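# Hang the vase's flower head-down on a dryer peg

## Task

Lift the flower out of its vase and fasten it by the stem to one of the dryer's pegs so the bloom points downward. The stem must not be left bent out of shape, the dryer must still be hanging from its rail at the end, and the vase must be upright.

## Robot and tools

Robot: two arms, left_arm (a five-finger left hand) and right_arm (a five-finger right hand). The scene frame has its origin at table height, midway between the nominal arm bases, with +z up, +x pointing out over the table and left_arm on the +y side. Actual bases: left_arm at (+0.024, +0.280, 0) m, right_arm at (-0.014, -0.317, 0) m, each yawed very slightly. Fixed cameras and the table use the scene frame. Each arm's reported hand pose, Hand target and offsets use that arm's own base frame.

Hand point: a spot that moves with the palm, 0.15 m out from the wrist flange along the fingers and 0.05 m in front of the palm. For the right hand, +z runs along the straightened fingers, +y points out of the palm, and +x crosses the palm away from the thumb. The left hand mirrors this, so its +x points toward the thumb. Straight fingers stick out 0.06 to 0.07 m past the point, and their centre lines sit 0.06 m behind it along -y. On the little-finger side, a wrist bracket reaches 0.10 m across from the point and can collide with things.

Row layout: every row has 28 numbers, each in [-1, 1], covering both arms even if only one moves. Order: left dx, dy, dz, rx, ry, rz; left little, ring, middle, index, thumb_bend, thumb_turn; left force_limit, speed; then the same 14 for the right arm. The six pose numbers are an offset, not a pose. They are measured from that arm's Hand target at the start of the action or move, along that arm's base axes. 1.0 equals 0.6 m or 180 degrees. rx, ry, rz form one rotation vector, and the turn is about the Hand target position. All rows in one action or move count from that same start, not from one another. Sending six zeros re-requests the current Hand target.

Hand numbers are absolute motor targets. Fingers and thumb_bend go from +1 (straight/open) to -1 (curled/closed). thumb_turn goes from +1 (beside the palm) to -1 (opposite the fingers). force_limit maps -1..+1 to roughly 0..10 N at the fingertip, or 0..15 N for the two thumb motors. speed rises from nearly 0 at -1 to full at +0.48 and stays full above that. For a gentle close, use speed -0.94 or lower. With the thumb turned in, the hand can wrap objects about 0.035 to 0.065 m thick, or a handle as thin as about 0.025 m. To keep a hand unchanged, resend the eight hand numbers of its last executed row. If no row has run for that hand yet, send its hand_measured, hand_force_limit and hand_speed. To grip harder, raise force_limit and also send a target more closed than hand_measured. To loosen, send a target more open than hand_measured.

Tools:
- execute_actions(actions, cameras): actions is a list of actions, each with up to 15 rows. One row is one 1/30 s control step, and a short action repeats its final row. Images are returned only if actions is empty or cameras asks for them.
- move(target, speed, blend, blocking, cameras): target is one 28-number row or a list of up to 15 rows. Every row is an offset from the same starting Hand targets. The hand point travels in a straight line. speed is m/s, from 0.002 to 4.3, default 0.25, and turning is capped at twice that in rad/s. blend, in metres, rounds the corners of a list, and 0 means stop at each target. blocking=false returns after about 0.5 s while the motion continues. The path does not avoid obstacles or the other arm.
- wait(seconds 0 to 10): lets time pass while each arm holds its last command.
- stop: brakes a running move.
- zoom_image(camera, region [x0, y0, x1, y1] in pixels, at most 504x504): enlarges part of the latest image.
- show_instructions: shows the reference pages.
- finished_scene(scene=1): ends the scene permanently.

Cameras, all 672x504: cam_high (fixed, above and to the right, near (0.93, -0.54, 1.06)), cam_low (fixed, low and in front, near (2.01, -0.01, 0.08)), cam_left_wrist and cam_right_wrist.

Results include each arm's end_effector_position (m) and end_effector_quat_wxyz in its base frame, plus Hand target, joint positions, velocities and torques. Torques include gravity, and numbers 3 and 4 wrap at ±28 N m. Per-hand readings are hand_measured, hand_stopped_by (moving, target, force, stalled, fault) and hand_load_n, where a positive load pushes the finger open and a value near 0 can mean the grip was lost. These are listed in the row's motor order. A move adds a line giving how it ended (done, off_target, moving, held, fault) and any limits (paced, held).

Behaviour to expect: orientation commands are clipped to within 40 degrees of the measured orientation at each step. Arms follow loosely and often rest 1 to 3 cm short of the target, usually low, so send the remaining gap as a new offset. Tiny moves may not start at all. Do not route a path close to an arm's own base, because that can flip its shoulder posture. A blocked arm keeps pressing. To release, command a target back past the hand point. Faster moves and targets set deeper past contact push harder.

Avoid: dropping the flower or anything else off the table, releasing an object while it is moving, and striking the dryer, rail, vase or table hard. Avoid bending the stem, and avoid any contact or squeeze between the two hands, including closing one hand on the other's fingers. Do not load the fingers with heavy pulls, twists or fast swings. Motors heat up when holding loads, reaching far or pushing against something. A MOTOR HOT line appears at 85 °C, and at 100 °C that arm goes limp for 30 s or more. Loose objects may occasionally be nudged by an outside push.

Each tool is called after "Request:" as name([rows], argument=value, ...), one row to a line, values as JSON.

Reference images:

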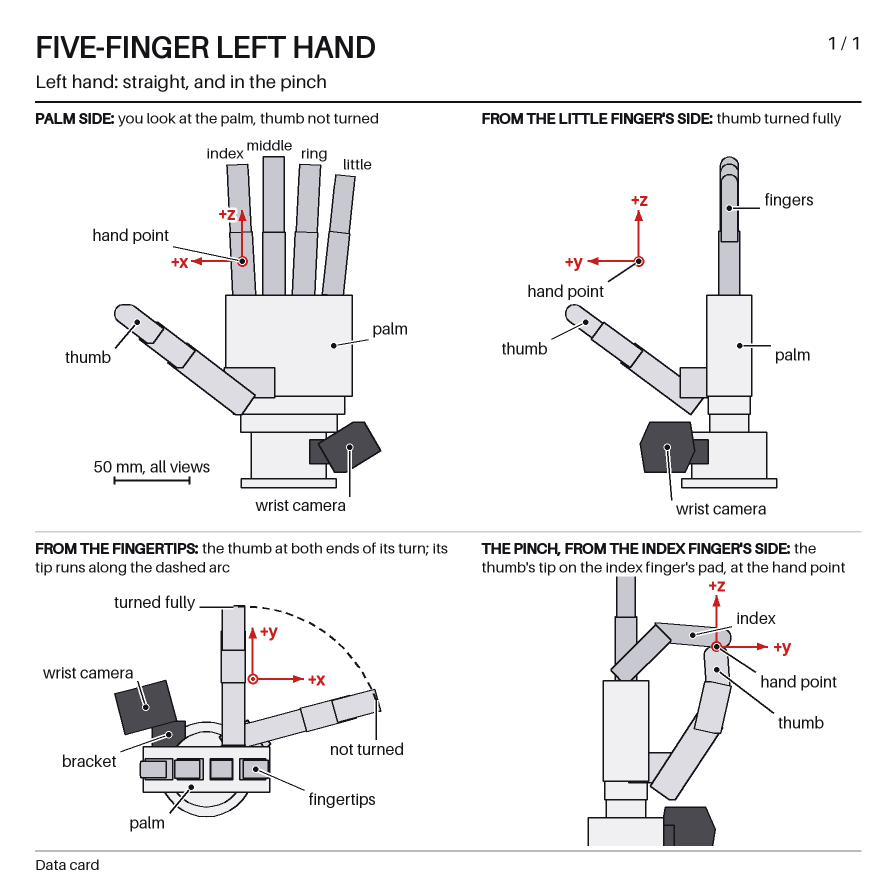

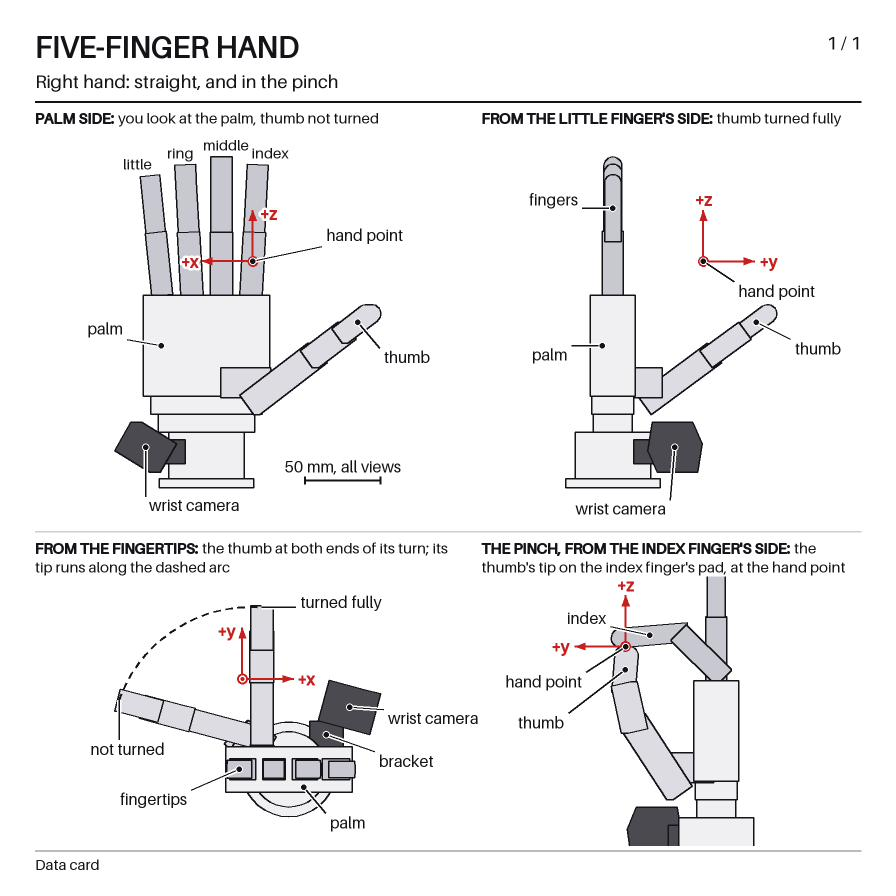

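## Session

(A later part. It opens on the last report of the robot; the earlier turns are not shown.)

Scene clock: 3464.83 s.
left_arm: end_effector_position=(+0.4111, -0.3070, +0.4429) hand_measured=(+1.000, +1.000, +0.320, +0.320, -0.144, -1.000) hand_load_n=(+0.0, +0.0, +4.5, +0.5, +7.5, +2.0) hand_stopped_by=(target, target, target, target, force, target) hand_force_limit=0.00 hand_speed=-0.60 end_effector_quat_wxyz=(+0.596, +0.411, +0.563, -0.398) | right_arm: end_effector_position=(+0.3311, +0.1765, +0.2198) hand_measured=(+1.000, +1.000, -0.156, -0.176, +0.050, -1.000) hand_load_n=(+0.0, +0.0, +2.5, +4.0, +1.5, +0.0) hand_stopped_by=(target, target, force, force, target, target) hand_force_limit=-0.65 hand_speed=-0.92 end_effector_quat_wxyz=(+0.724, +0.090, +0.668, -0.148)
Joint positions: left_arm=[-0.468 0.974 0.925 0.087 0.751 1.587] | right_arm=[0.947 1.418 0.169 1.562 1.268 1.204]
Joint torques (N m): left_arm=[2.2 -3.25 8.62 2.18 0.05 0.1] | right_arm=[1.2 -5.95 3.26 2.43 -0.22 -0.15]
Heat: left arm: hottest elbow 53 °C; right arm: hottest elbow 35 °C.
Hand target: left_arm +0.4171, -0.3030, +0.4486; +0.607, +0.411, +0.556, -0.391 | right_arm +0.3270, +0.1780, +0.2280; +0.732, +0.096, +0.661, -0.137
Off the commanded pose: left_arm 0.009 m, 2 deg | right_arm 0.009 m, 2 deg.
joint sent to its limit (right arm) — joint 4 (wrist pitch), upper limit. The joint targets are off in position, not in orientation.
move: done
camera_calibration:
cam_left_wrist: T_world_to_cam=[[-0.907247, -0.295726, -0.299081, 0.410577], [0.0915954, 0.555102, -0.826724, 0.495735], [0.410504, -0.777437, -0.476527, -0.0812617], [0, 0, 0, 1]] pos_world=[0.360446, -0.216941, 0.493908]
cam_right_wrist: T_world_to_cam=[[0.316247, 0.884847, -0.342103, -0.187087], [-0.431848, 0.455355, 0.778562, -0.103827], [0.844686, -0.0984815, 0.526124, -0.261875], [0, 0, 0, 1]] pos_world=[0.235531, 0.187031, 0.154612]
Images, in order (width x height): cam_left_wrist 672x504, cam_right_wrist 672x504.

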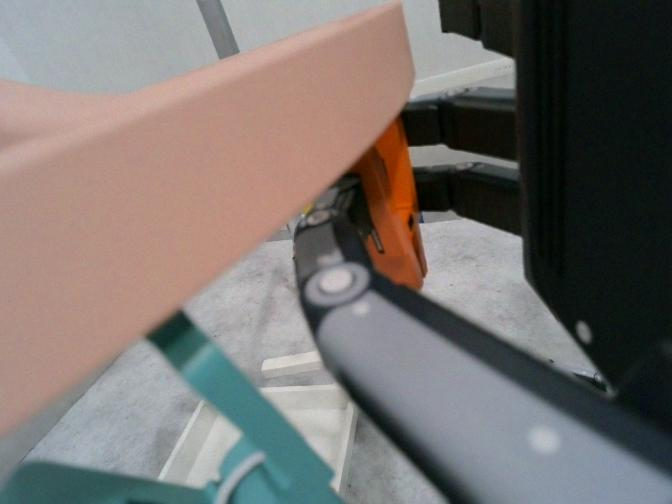

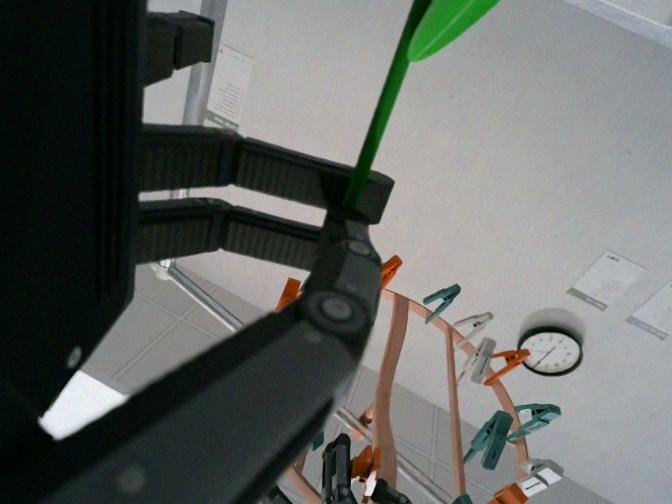

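Request:
move(target=[0.0,0.0,0.0,0,0,0,1,1,0.2,0.2,-0.2,-1,0.6,-0.93,0.0,0.0,0.0,0,0,0,1,1,-0.22,-0.2,0.05,-1,-0.65,-0.92], speed=0.06, cameras=["cam_left_wrist","cam_right_wrist"])

Request:
zoom_image(camera="cam_right_wrist", region=[310, 424, 430, 504])

Request:
zoom_image(camera="cam_left_wrist", region=[260, 80, 480, 300])

Scene clock: 3474.17 s.
left_arm: end_effector_position=(+0.4101, -0.3077, +0.4428) hand_measured=(+1.000, +1.000, +0.202, +0.202, -0.142, -1.000) hand_load_n=(+0.0, +0.0, +7.0, +7.0, +13.5, -1.5) hand_stopped_by=(target, target, target, target, force, target) hand_force_limit=0.60 hand_speed=-0.93 end_effector_quat_wxyz=(+0.595, +0.413, +0.562, -0.400) | right_arm: end_effector_position=(+0.3311, +0.1765, +0.2198) hand_measured=(+1.000, +1.000, -0.156, -0.176, +0.050, -1.000) hand_load_n=(+0.0, +0.0, +2.0, +4.0, +1.5, +0.0) hand_stopped_by=(target, target, force, force, target, target) hand_force_limit=-0.65 hand_speed=-0.92 end_effector_quat_wxyz=(+0.724, +0.090, +0.668, -0.148)
Joint positions: left_arm=[-0.468 0.974 0.925 0.087 0.757 1.587] | right_arm=[0.947 1.418 0.169 1.562 1.268 1.204]
Joint torques (N m): left_arm=[2.2 -3.31 8.66 2.22 -0.1 0.1] | right_arm=[1.49 -6.01 3.34 2.41 -0.19 -0.17]
Heat: left arm: hottest elbow 52 °C; right arm: hottest elbow 35 °C.
Hand target: left_arm +0.4171, -0.3030, +0.4486; +0.607, +0.411, +0.556, -0.391 | right_arm +0.3270, +0.1780, +0.2280; +0.732, +0.096, +0.661, -0.137
Off the commanded pose: left_arm 0.010 m, 2 deg | right_arm 0.009 m, 2 deg.
joint sent to its limit (right arm) — joint 4 (wrist pitch), upper limit. The joint targets are off in position, not in orientation.
move: done
camera_calibration:
cam_left_wrist: T_world_to_cam=[[-0.909011, -0.29014, -0.299196, 0.411915], [0.0949935, 0.554756, -0.826572, 0.49463], [0.405803, -0.779785, -0.476718, -0.0800929], [0, 0, 0, 1]] pos_world=[0.359951, -0.217341, 0.493909]
cam_right_wrist: T_world_to_cam=[[0.316247, 0.884847, -0.342103, -0.187087], [-0.431848, 0.455355, 0.778562, -0.103827], [0.844686, -0.0984815, 0.526124, -0.261875], [0, 0, 0, 1]] pos_world=[0.235531, 0.187031, 0.154612]
Images, in order (width x height): cam_left_wrist 672x504, cam_right_wrist 672x504.

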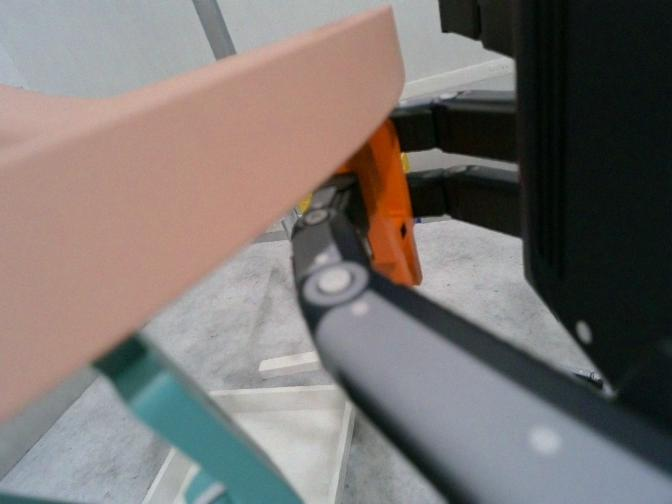

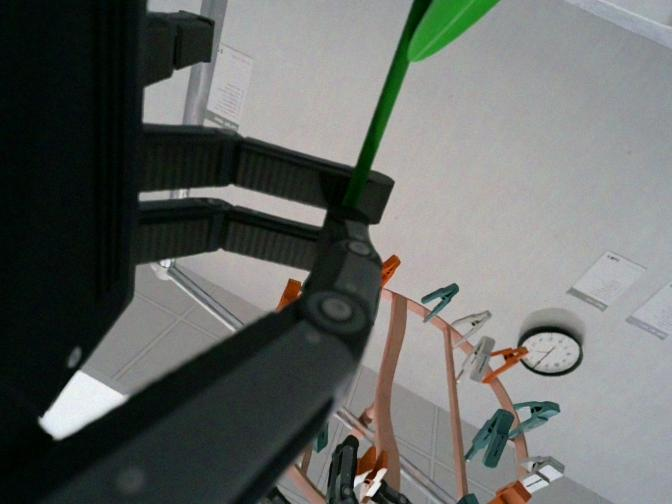

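Scaled by 4.200.

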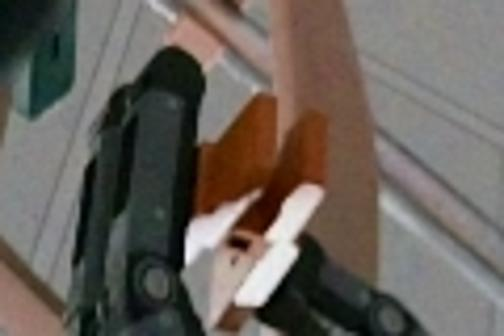

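Scaled by 2.291.

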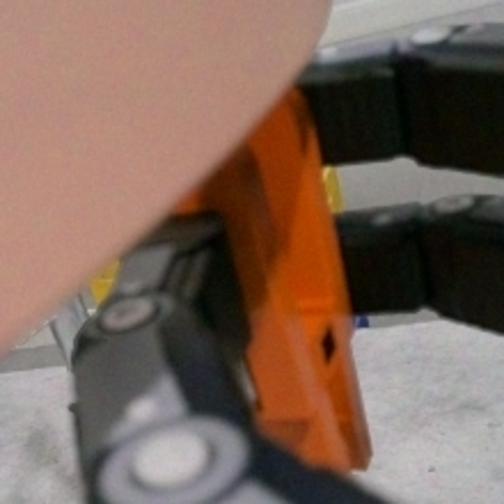

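Request:
move([
  [0.0,0.0,0.0,0,0,0,1,1,0.2,0.2,-0.2,-1,0.6,-0.93,0.038,0.02,-0.022,0.0089,0.0458,0.2998,1,1,-0.22,-0.2,0.05,-1,-0.65,-0.92],
  [0.0,0.0,0.0,0,0,0,1,1,0.2,0.2,-0.2,-1,0.6,-0.93,0.13,0.105,-0.042,0.0089,0.0458,0.2998,1,1,-0.22,-0.2,0.05,-1,-0.65,-0.92],
], speed=0.1, blend=[0.02,0], cameras=["all"])

Scene clock: 3517.60 s.
left_arm: end_effector_position=(+0.4101, -0.3077, +0.4428) hand_measured=(+1.000, +1.000, +0.202, +0.202, -0.142, -1.000) hand_load_n=(+0.0, +0.0, +6.5, +7.0, +13.5, -1.5) hand_stopped_by=(target, target, target, target, force, target) hand_force_limit=0.60 hand_speed=-0.93 end_effector_quat_wxyz=(+0.595, +0.413, +0.562, -0.400) | right_arm: end_effector_position=(+0.3929, +0.2322, +0.1802) hand_measured=(+1.000, +1.000, -0.156, -0.176, +0.050, -1.000) hand_load_n=(+0.5, +0.0, +2.0, +4.0, +1.5, +0.0) hand_stopped_by=(target, target, force, force, target, target) hand_force_limit=-0.65 hand_speed=-0.92 end_effector_quat_wxyz=(+0.645, -0.216, +0.704, +0.202)
Joint positions: left_arm=[-0.468 0.974 0.925 0.087 0.757 1.587] | right_arm=[0.266 1.419 0.307 1.022 -0.334 1.547]
Joint torques (N m): left_arm=[2.26 -3.49 8.73 2.19 -0.1 0.11] | right_arm=[1.08 -6.01 8.68 3.32 -0.04 0.16]
Heat: left arm: hottest elbow 50 °C; right arm: hottest elbow 35 °C.
Hand target: left_arm +0.4171, -0.3030, +0.4486; +0.607, +0.411, +0.556, -0.391 | right_arm +0.4050, +0.2410, +0.2028; +0.665, -0.214, +0.683, +0.213
Off the commanded pose: left_arm 0.010 m, 2 deg | right_arm 0.027 m, 4 deg.
move: off_target (right_arm)
camera_calibration:
cam_left_wrist: T_world_to_cam=[[-0.909011, -0.29014, -0.299196, 0.411915], [0.0949935, 0.554756, -0.826572, 0.49463], [0.405803, -0.779785, -0.476718, -0.0800929], [0, 0, 0, 1]] pos_world=[0.359951, -0.217341, 0.493909]
cam_right_wrist: T_world_to_cam=[[-0.582418, 0.767453, -0.267967, 0.0975392], [-0.465673, -0.0447989, 0.883822, 0.0388057], [0.666287, 0.639539, 0.383474, -0.36327], [0, 0, 0, 1]] pos_world=[0.316921, 0.159207, 0.131144]

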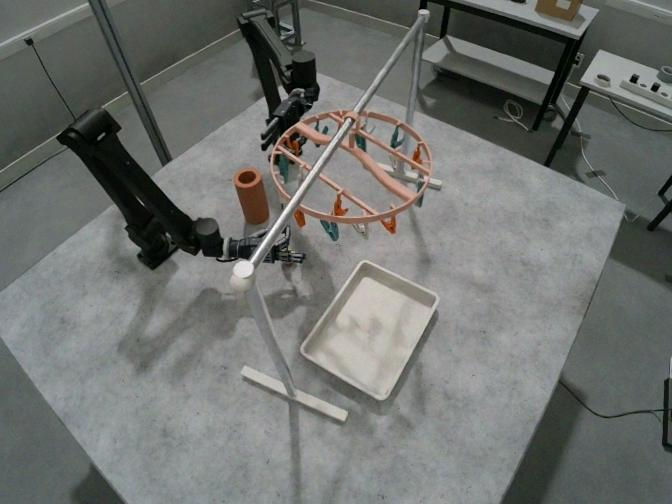

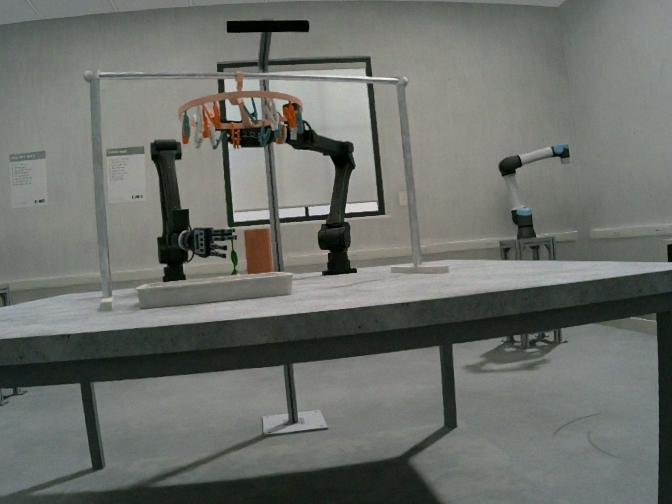

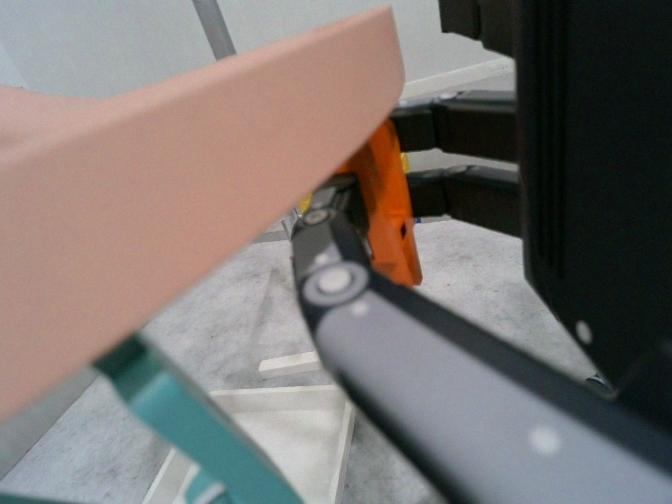

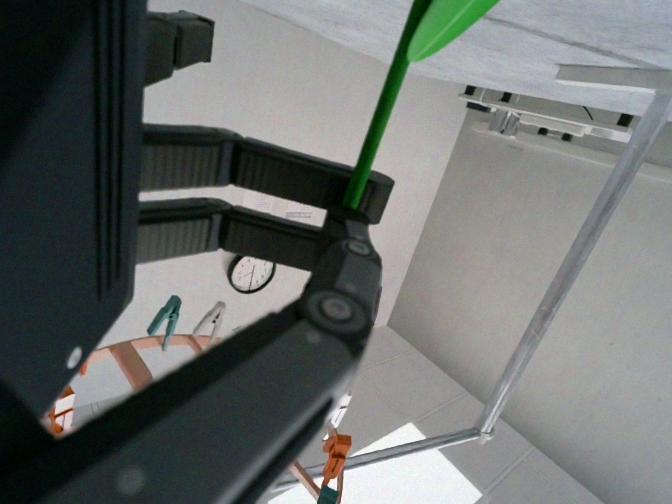

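Request:
move(target=[0.0,0.0,0.0,0,0,0,1,1,0.2,0.2,-0.2,-1,0.6,-0.93,0.0,0.0,0.05,0,0,0,1,1,-0.22,-0.2,0.05,-1,-0.65,-0.92], speed=0.1, cameras=["cam_low","cam_high","cam_right_wrist","cam_left_wrist"])

Request:
zoom_image(camera="cam_low", region=[190, 120, 290, 290])

Request:
zoom_image(camera="cam_high", region=[250, 130, 340, 280])

Scene clock: 3528.30 s.
left_arm: end_effector_position=(+0.4101, -0.3077, +0.4428) hand_measured=(+1.000, +1.000, +0.202, +0.202, -0.142, -1.000) hand_load_n=(+0.0, +0.0, +7.0, +7.0, +13.5, -1.5) hand_stopped_by=(target, target, target, target, force, target) hand_force_limit=0.60 hand_speed=-0.93 end_effector_quat_wxyz=(+0.595, +0.413, +0.562, -0.400) | right_arm: end_effector_position=(+0.3944, +0.2325, +0.2062) hand_measured=(+1.000, +1.000, -0.156, -0.176, +0.050, -1.000) hand_load_n=(+0.0, +0.0, +2.0, +4.0, +1.5, +0.0) hand_stopped_by=(target, target, force, force, target, target) hand_force_limit=-0.65 hand_speed=-0.92 end_effector_quat_wxyz=(+0.649, -0.215, +0.701, +0.203)
Joint positions: left_arm=[-0.468 0.974 0.925 0.087 0.757 1.587] | right_arm=[0.266 1.315 0.328 0.908 -0.334 1.55]
Joint torques (N m): left_arm=[2.02 -3.19 8.72 2.21 -0.1 0.1] | right_arm=[1.49 -7.18 9.8 1.78 -0.05 0.15]
Heat: left arm: hottest elbow 49 °C; right arm: hottest elbow 36 °C.
Hand target: left_arm +0.4171, -0.3030, +0.4486; +0.607, +0.411, +0.556, -0.391 | right_arm +0.4050, +0.2410, +0.2328; +0.665, -0.214, +0.683, +0.213
Off the commanded pose: left_arm 0.010 m, 2 deg | right_arm 0.030 m, 3 deg.
move: off_target (right_arm)
camera_calibration:
cam_left_wrist: T_world_to_cam=[[-0.909011, -0.29014, -0.299196, 0.411915], [0.0949935, 0.554756, -0.826572, 0.49463], [0.405803, -0.779785, -0.476718, -0.0800929], [0, 0, 0, 1]] pos_world=[0.359951, -0.217341, 0.493909]
cam_right_wrist: T_world_to_cam=[[-0.579472, 0.769171, -0.269423, 0.10387], [-0.474605, -0.0497321, 0.878793, 0.0221424], [0.662543, 0.637105, 0.39387, -0.374514], [0, 0, 0, 1]] pos_world=[0.318831, 0.159812, 0.156037]

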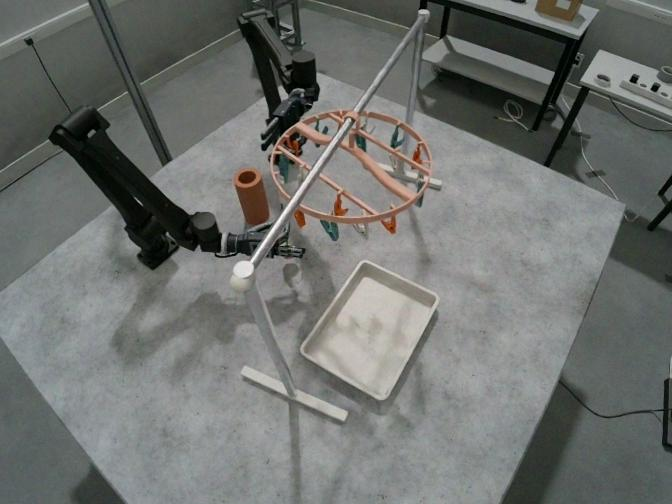

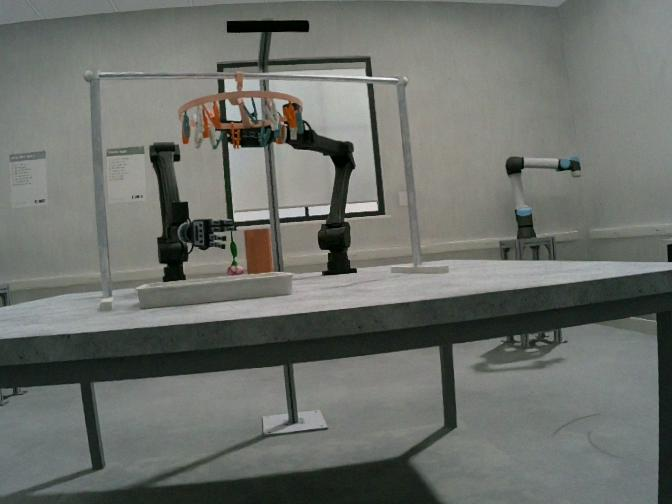

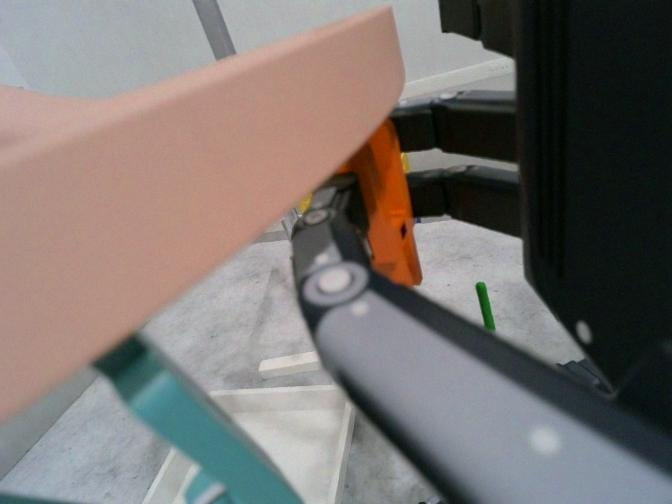

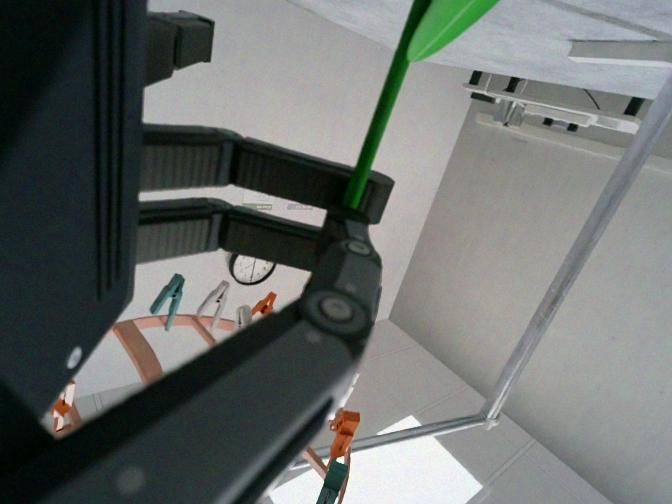

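Scaled by 2.965.

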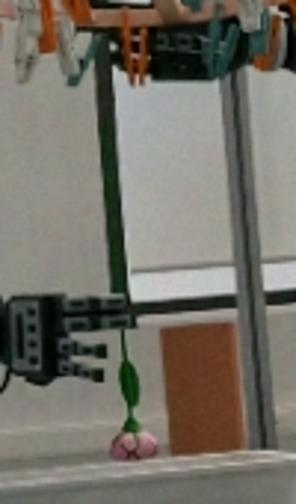

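Scaled by 3.360.

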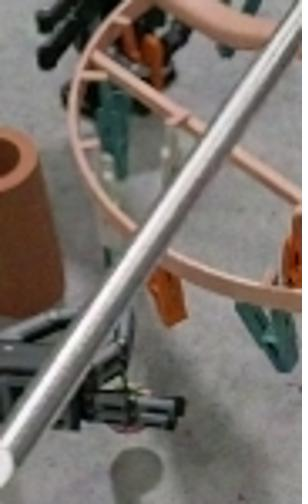

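Request:
zoom_image(camera="cam_left_wrist", region=[350, 180, 510, 340])

Scaled by 3.150.

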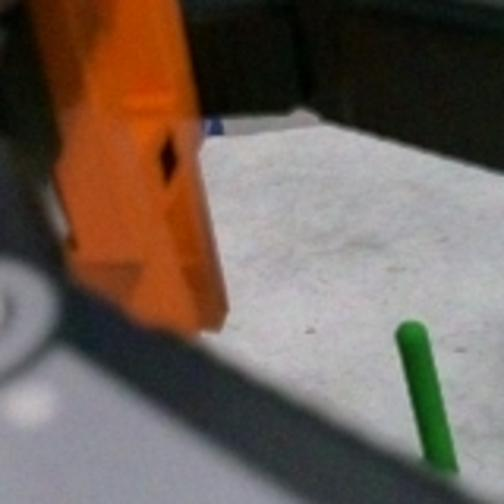

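Request:
move(target=[0.0,0.0,0.0,0,0,0,1,1,0.2,0.2,-0.2,-1,0.6,-0.93,0.033,0.042,0.012,0,-0.01,0,1,1,-0.22,-0.2,0.05,-1,-0.65,-0.92], speed=0.06, cameras=["cam_low","cam_high","cam_right_wrist","cam_left_wrist"])

Request:
zoom_image(camera="cam_left_wrist", region=[350, 180, 510, 340])

Request:
zoom_image(camera="cam_low", region=[205, 110, 285, 180])

Scene clock: 3582.63 s.
left_arm: end_effector_position=(+0.4101, -0.3077, +0.4428) hand_measured=(+1.000, +1.000, +0.202, +0.202, -0.142, -1.000) hand_load_n=(+0.0, +0.0, +6.5, +7.0, +13.5, -2.0) hand_stopped_by=(target, target, target, target, force, target) hand_force_limit=0.60 hand_speed=-0.93 end_effector_quat_wxyz=(+0.595, +0.413, +0.562, -0.400) | right_arm: end_effector_position=(+0.4133, +0.2560, +0.2158) hand_measured=(+1.000, +1.000, -0.156, -0.176, +0.050, -1.000) hand_load_n=(+0.0, +0.0, +2.0, +4.0, +1.5, -0.5) hand_stopped_by=(target, target, force, force, target, target) hand_force_limit=-0.65 hand_speed=-0.92 end_effector_quat_wxyz=(+0.657, -0.216, +0.694, +0.202)
Joint positions: left_arm=[-0.468 0.974 0.925 0.087 0.757 1.587] | right_arm=[0.324 1.364 0.397 0.908 -0.276 1.55]
Joint torques (N m): left_arm=[2.14 -3.31 8.65 2.22 -0.1 0.1] | right_arm=[1.32 -6.48 10.26 2.86 -0.01 0.05]
Heat: left arm: hottest elbow 49 °C; right arm: hottest elbow 38 °C.
Hand target: left_arm +0.4171, -0.3030, +0.4486; +0.607, +0.411, +0.556, -0.391 | right_arm +0.4248, +0.2662, +0.2400; +0.676, -0.217, +0.672, +0.209
Off the commanded pose: left_arm 0.010 m, 2 deg | right_arm 0.029 m, 3 deg.
move: off_target (right_arm)
camera_calibration:
cam_left_wrist: T_world_to_cam=[[-0.909011, -0.29014, -0.299196, 0.411915], [0.0949935, 0.554756, -0.826572, 0.49463], [0.405803, -0.779785, -0.476718, -0.0800929], [0, 0, 0, 1]] pos_world=[0.359951, -0.217341, 0.493909]
cam_right_wrist: T_world_to_cam=[[-0.574034, 0.769618, -0.279596, 0.0991882], [-0.492292, -0.0515196, 0.868904, 0.0338194], [0.654319, 0.636423, 0.408451, -0.405405], [0, 0, 0, 1]] pos_world=[0.33885, 0.183414, 0.163935]

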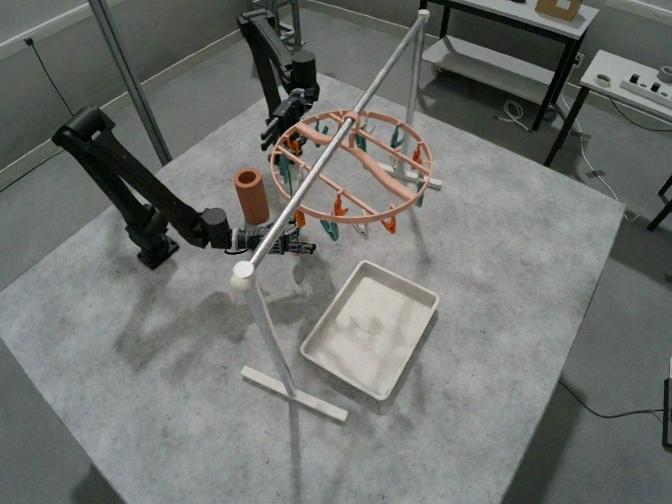

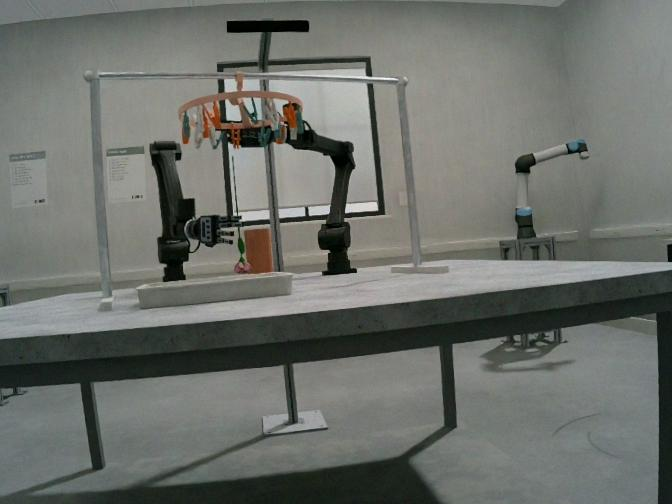

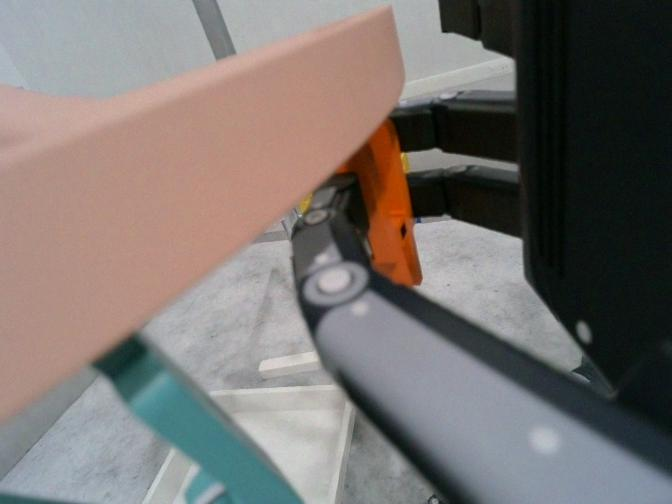

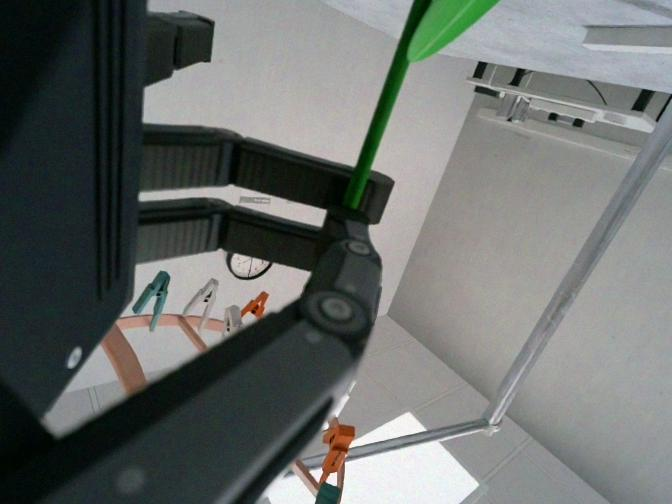

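Scaled by 3.150.

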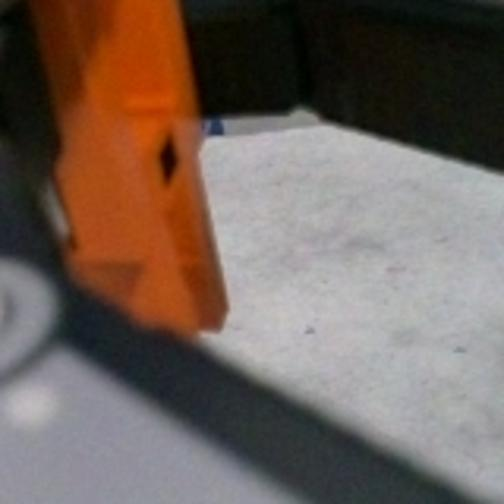

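Scaled by 6.300.

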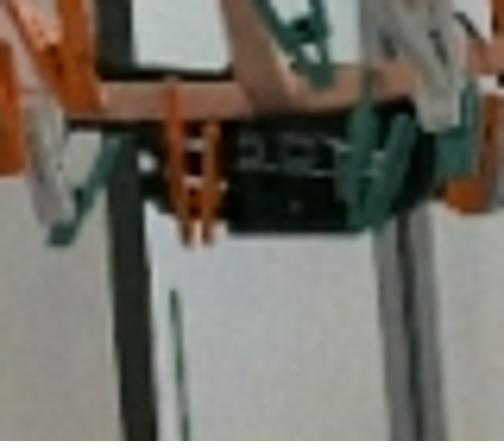

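Request:
zoom_image(camera="cam_high", region=[270, 130, 330, 200])

Scaled by 7.200.

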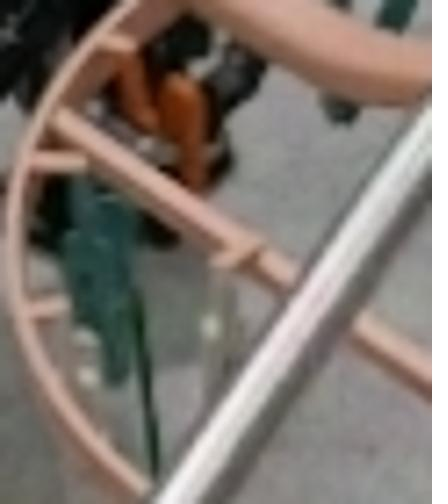

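Request:
move(target=[0.0,0.0,0.0,0,0,0,1,1,0.2,0.2,-0.2,-1,0.6,-0.93,0.0,0.022,0.008,0,0,0,1,1,-0.22,-0.2,0.05,-1,-0.65,-0.92], speed=0.06, cameras=["cam_low","cam_high","cam_left_wrist"])

Request:
zoom_image(camera="cam_left_wrist", region=[350, 180, 510, 340])

Request:
zoom_image(camera="cam_low", region=[215, 125, 265, 170])

Request:
zoom_image(camera="cam_high", region=[270, 130, 330, 200])

Scene clock: 3627.87 s.
left_arm: end_effector_position=(+0.4101, -0.3077, +0.4428) hand_measured=(+1.000, +1.000, +0.202, +0.202, -0.142, -1.000) hand_load_n=(-0.5, +0.0, +6.5, +7.0, +13.5, -1.5) hand_stopped_by=(target, target, target, target, force, target) hand_force_limit=0.60 hand_speed=-0.93 end_effector_quat_wxyz=(+0.595, +0.413, +0.562, -0.400) | right_arm: end_effector_position=(+0.4136, +0.2685, +0.2228) hand_measured=(+1.000, +1.000, -0.156, -0.176, +0.050, -1.000) hand_load_n=(+0.0, +0.0, +2.0, +4.0, +1.0, +0.0) hand_stopped_by=(target, target, force, force, target, target) hand_force_limit=-0.65 hand_speed=-0.92 end_effector_quat_wxyz=(+0.662, -0.217, +0.688, +0.201)
Joint positions: left_arm=[-0.468 0.974 0.925 0.087 0.757 1.587] | right_arm=[0.363 1.364 0.413 0.908 -0.237 1.55]
Joint torques (N m): left_arm=[2.2 -3.49 8.69 2.21 -0.09 0.1] | right_arm=[1.26 -6.95 10.41 2.09 -0.03 0.05]
Heat: left arm: hottest elbow 48 °C; right arm: hottest elbow 40 °C.
Hand target: left_arm +0.4171, -0.3030, +0.4486; +0.607, +0.411, +0.556, -0.391 | right_arm +0.4248, +0.2794, +0.2448; +0.676, -0.217, +0.672, +0.209
Off the commanded pose: left_arm 0.010 m, 2 deg | right_arm 0.027 m, 3 deg.
move: off_target (right_arm)
camera_calibration:
cam_left_wrist: T_world_to_cam=[[-0.909011, -0.29014, -0.299196, 0.411915], [0.0949935, 0.554756, -0.826572, 0.49463], [0.405803, -0.779785, -0.476718, -0.0800929], [0, 0, 0, 1]] pos_world=[0.359951, -0.217341, 0.493909]
Images, in order (width x height): cam_high 672x504, cam_low 672x504, cam_left_wrist 672x504.

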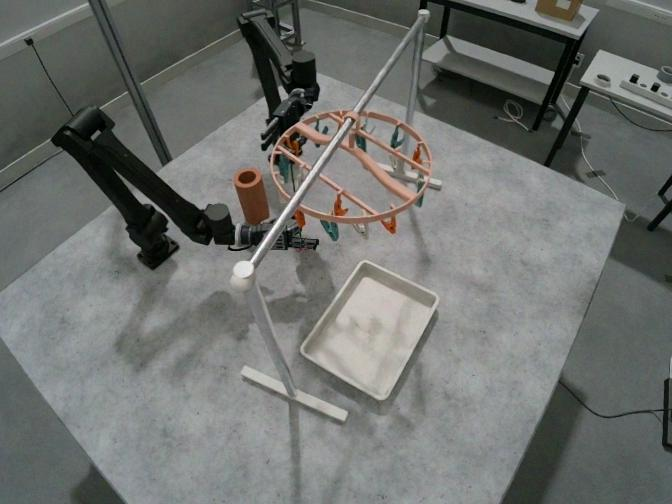

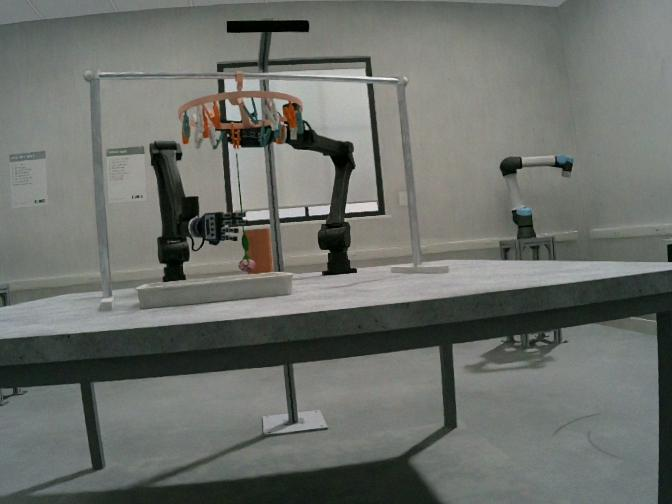

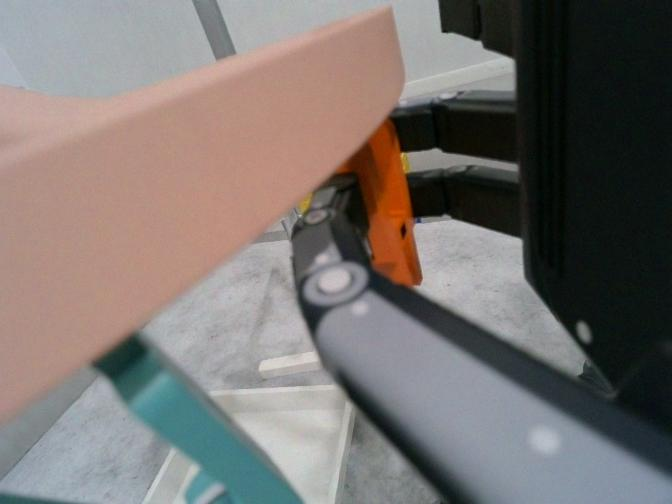

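Scaled by 3.150.

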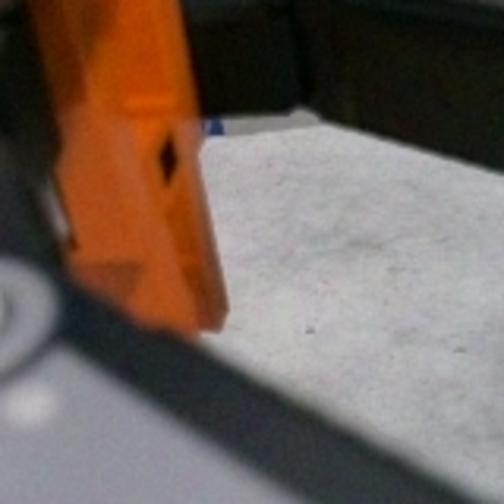

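Scaled by 10.080.

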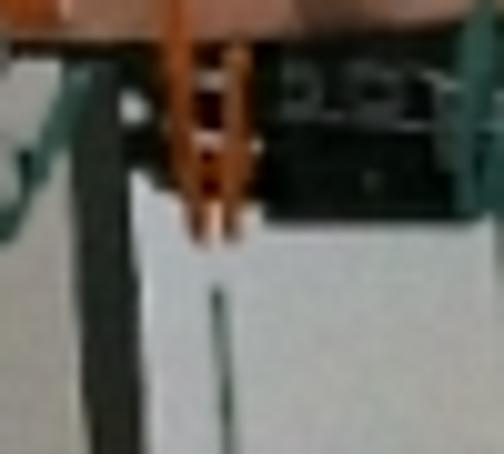

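Scaled by 7.200.

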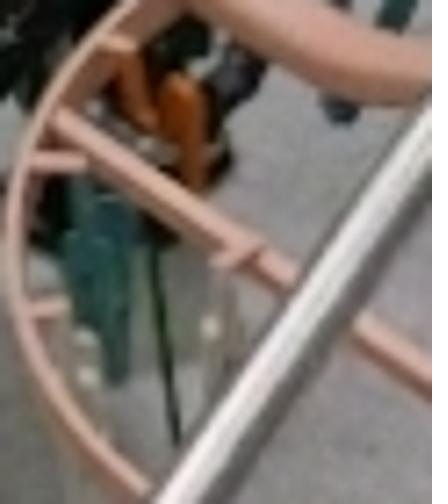

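Request:
move(target=[0.0,0.0,0.0,0,0,0,1,1,0.2,0.2,-0.2,-1,0.6,-0.93,0.018,0.005,0.006,0,0,0,1,1,-0.22,-0.2,0.05,-1,-0.65,-0.92], speed=0.06, cameras=["cam_low","cam_high","cam_left_wrist"])

Request:
zoom_image(camera="cam_left_wrist", region=[350, 180, 510, 340])

Request:
zoom_image(camera="cam_low", region=[215, 125, 265, 170])

Request:
zoom_image(camera="cam_high", region=[270, 130, 330, 200])

Scene clock: 3666.67 s.
left_arm: end_effector_position=(+0.4101, -0.3077, +0.4428) hand_measured=(+1.000, +1.000, +0.202, +0.202, -0.142, -1.000) hand_load_n=(-0.5, +0.0, +7.0, +7.0, +13.5, -1.5) hand_stopped_by=(target, target, target, target, force, target) hand_force_limit=0.60 hand_speed=-0.93 end_effector_quat_wxyz=(+0.595, +0.413, +0.562, -0.400) | right_arm: end_effector_position=(+0.4237, +0.2724, +0.2297) hand_measured=(+1.000, +1.000, -0.156, -0.176, +0.050, -1.000) hand_load_n=(-0.5, +0.0, +2.5, +4.0, +1.5, -0.5) hand_stopped_by=(target, target, force, force, target, target) hand_force_limit=-0.65 hand_speed=-0.92 end_effector_quat_wxyz=(+0.666, -0.217, +0.685, +0.201)
Joint positions: left_arm=[-0.468 0.974 0.925 0.087 0.757 1.587] | right_arm=[0.363 1.378 0.445 0.901 -0.237 1.55]
Joint torques (N m): left_arm=[2.2 -3.37 8.7 2.17 -0.1 0.1] | right_arm=[1.26 -7.06 10.56 1.77 -0.13 0.04]
Heat: left arm: hottest elbow 48 °C; right arm: hottest elbow 40 °C.
Hand target: left_arm +0.4171, -0.3030, +0.4486; +0.607, +0.411, +0.556, -0.391 | right_arm +0.4356, +0.2824, +0.2484; +0.676, -0.217, +0.672, +0.209
Off the commanded pose: left_arm 0.010 m, 2 deg | right_arm 0.024 m, 2 deg.
move: off_target (right_arm)
camera_calibration:
cam_left_wrist: T_world_to_cam=[[-0.909011, -0.29014, -0.299196, 0.411915], [0.0949935, 0.554756, -0.826572, 0.49463], [0.405803, -0.779785, -0.476718, -0.0800929], [0, 0, 0, 1]] pos_world=[0.359951, -0.217341, 0.493909]
Images, in order (width x height): cam_high 672x504, cam_low 672x504, cam_left_wrist 672x504.

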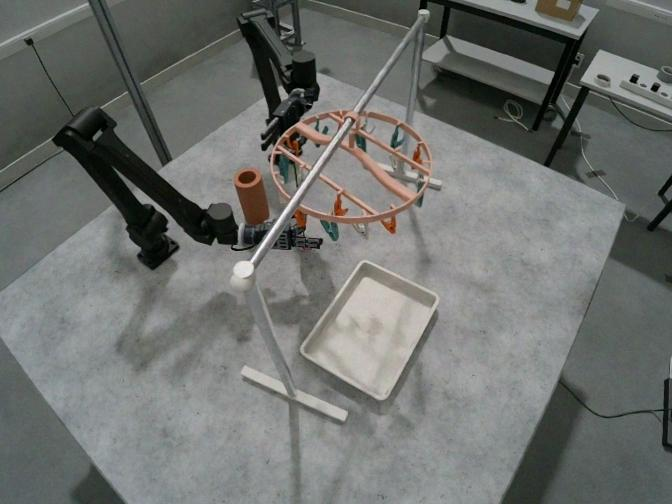

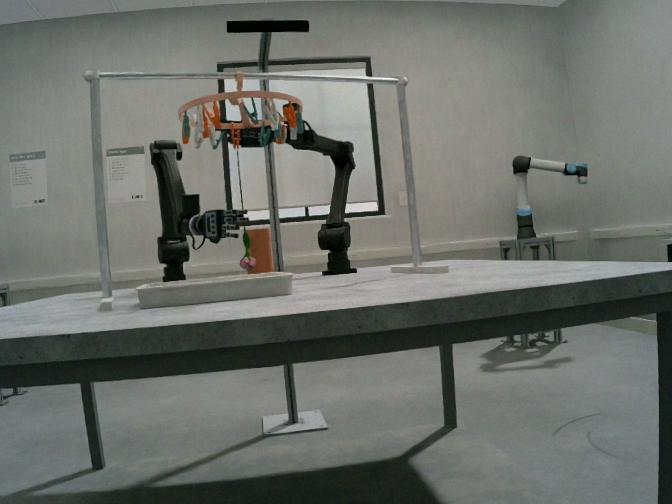

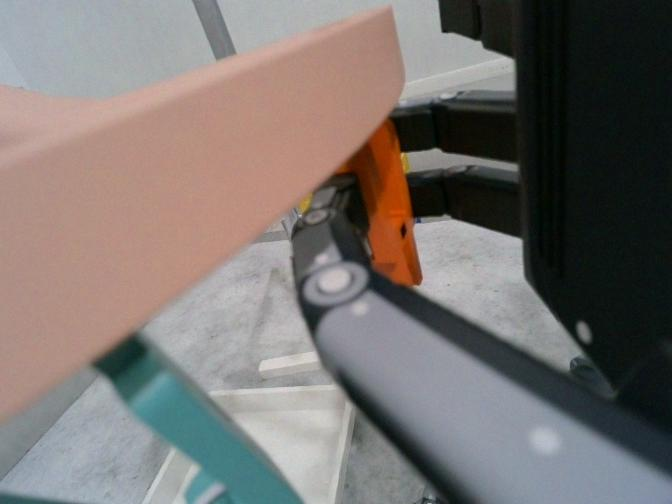

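Scaled by 3.150.

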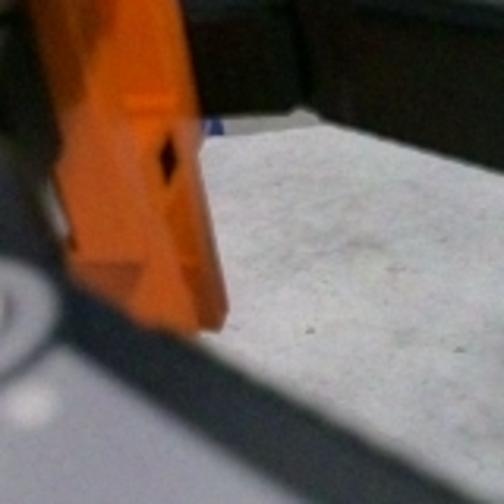

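Scaled by 10.080.

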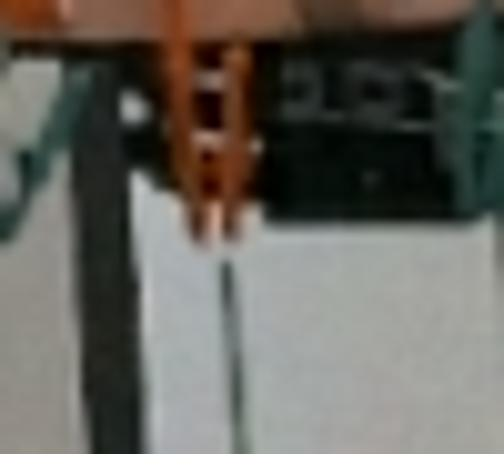

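Scaled by 7.200.

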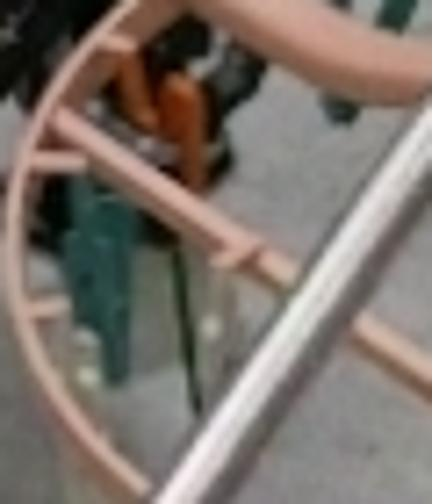

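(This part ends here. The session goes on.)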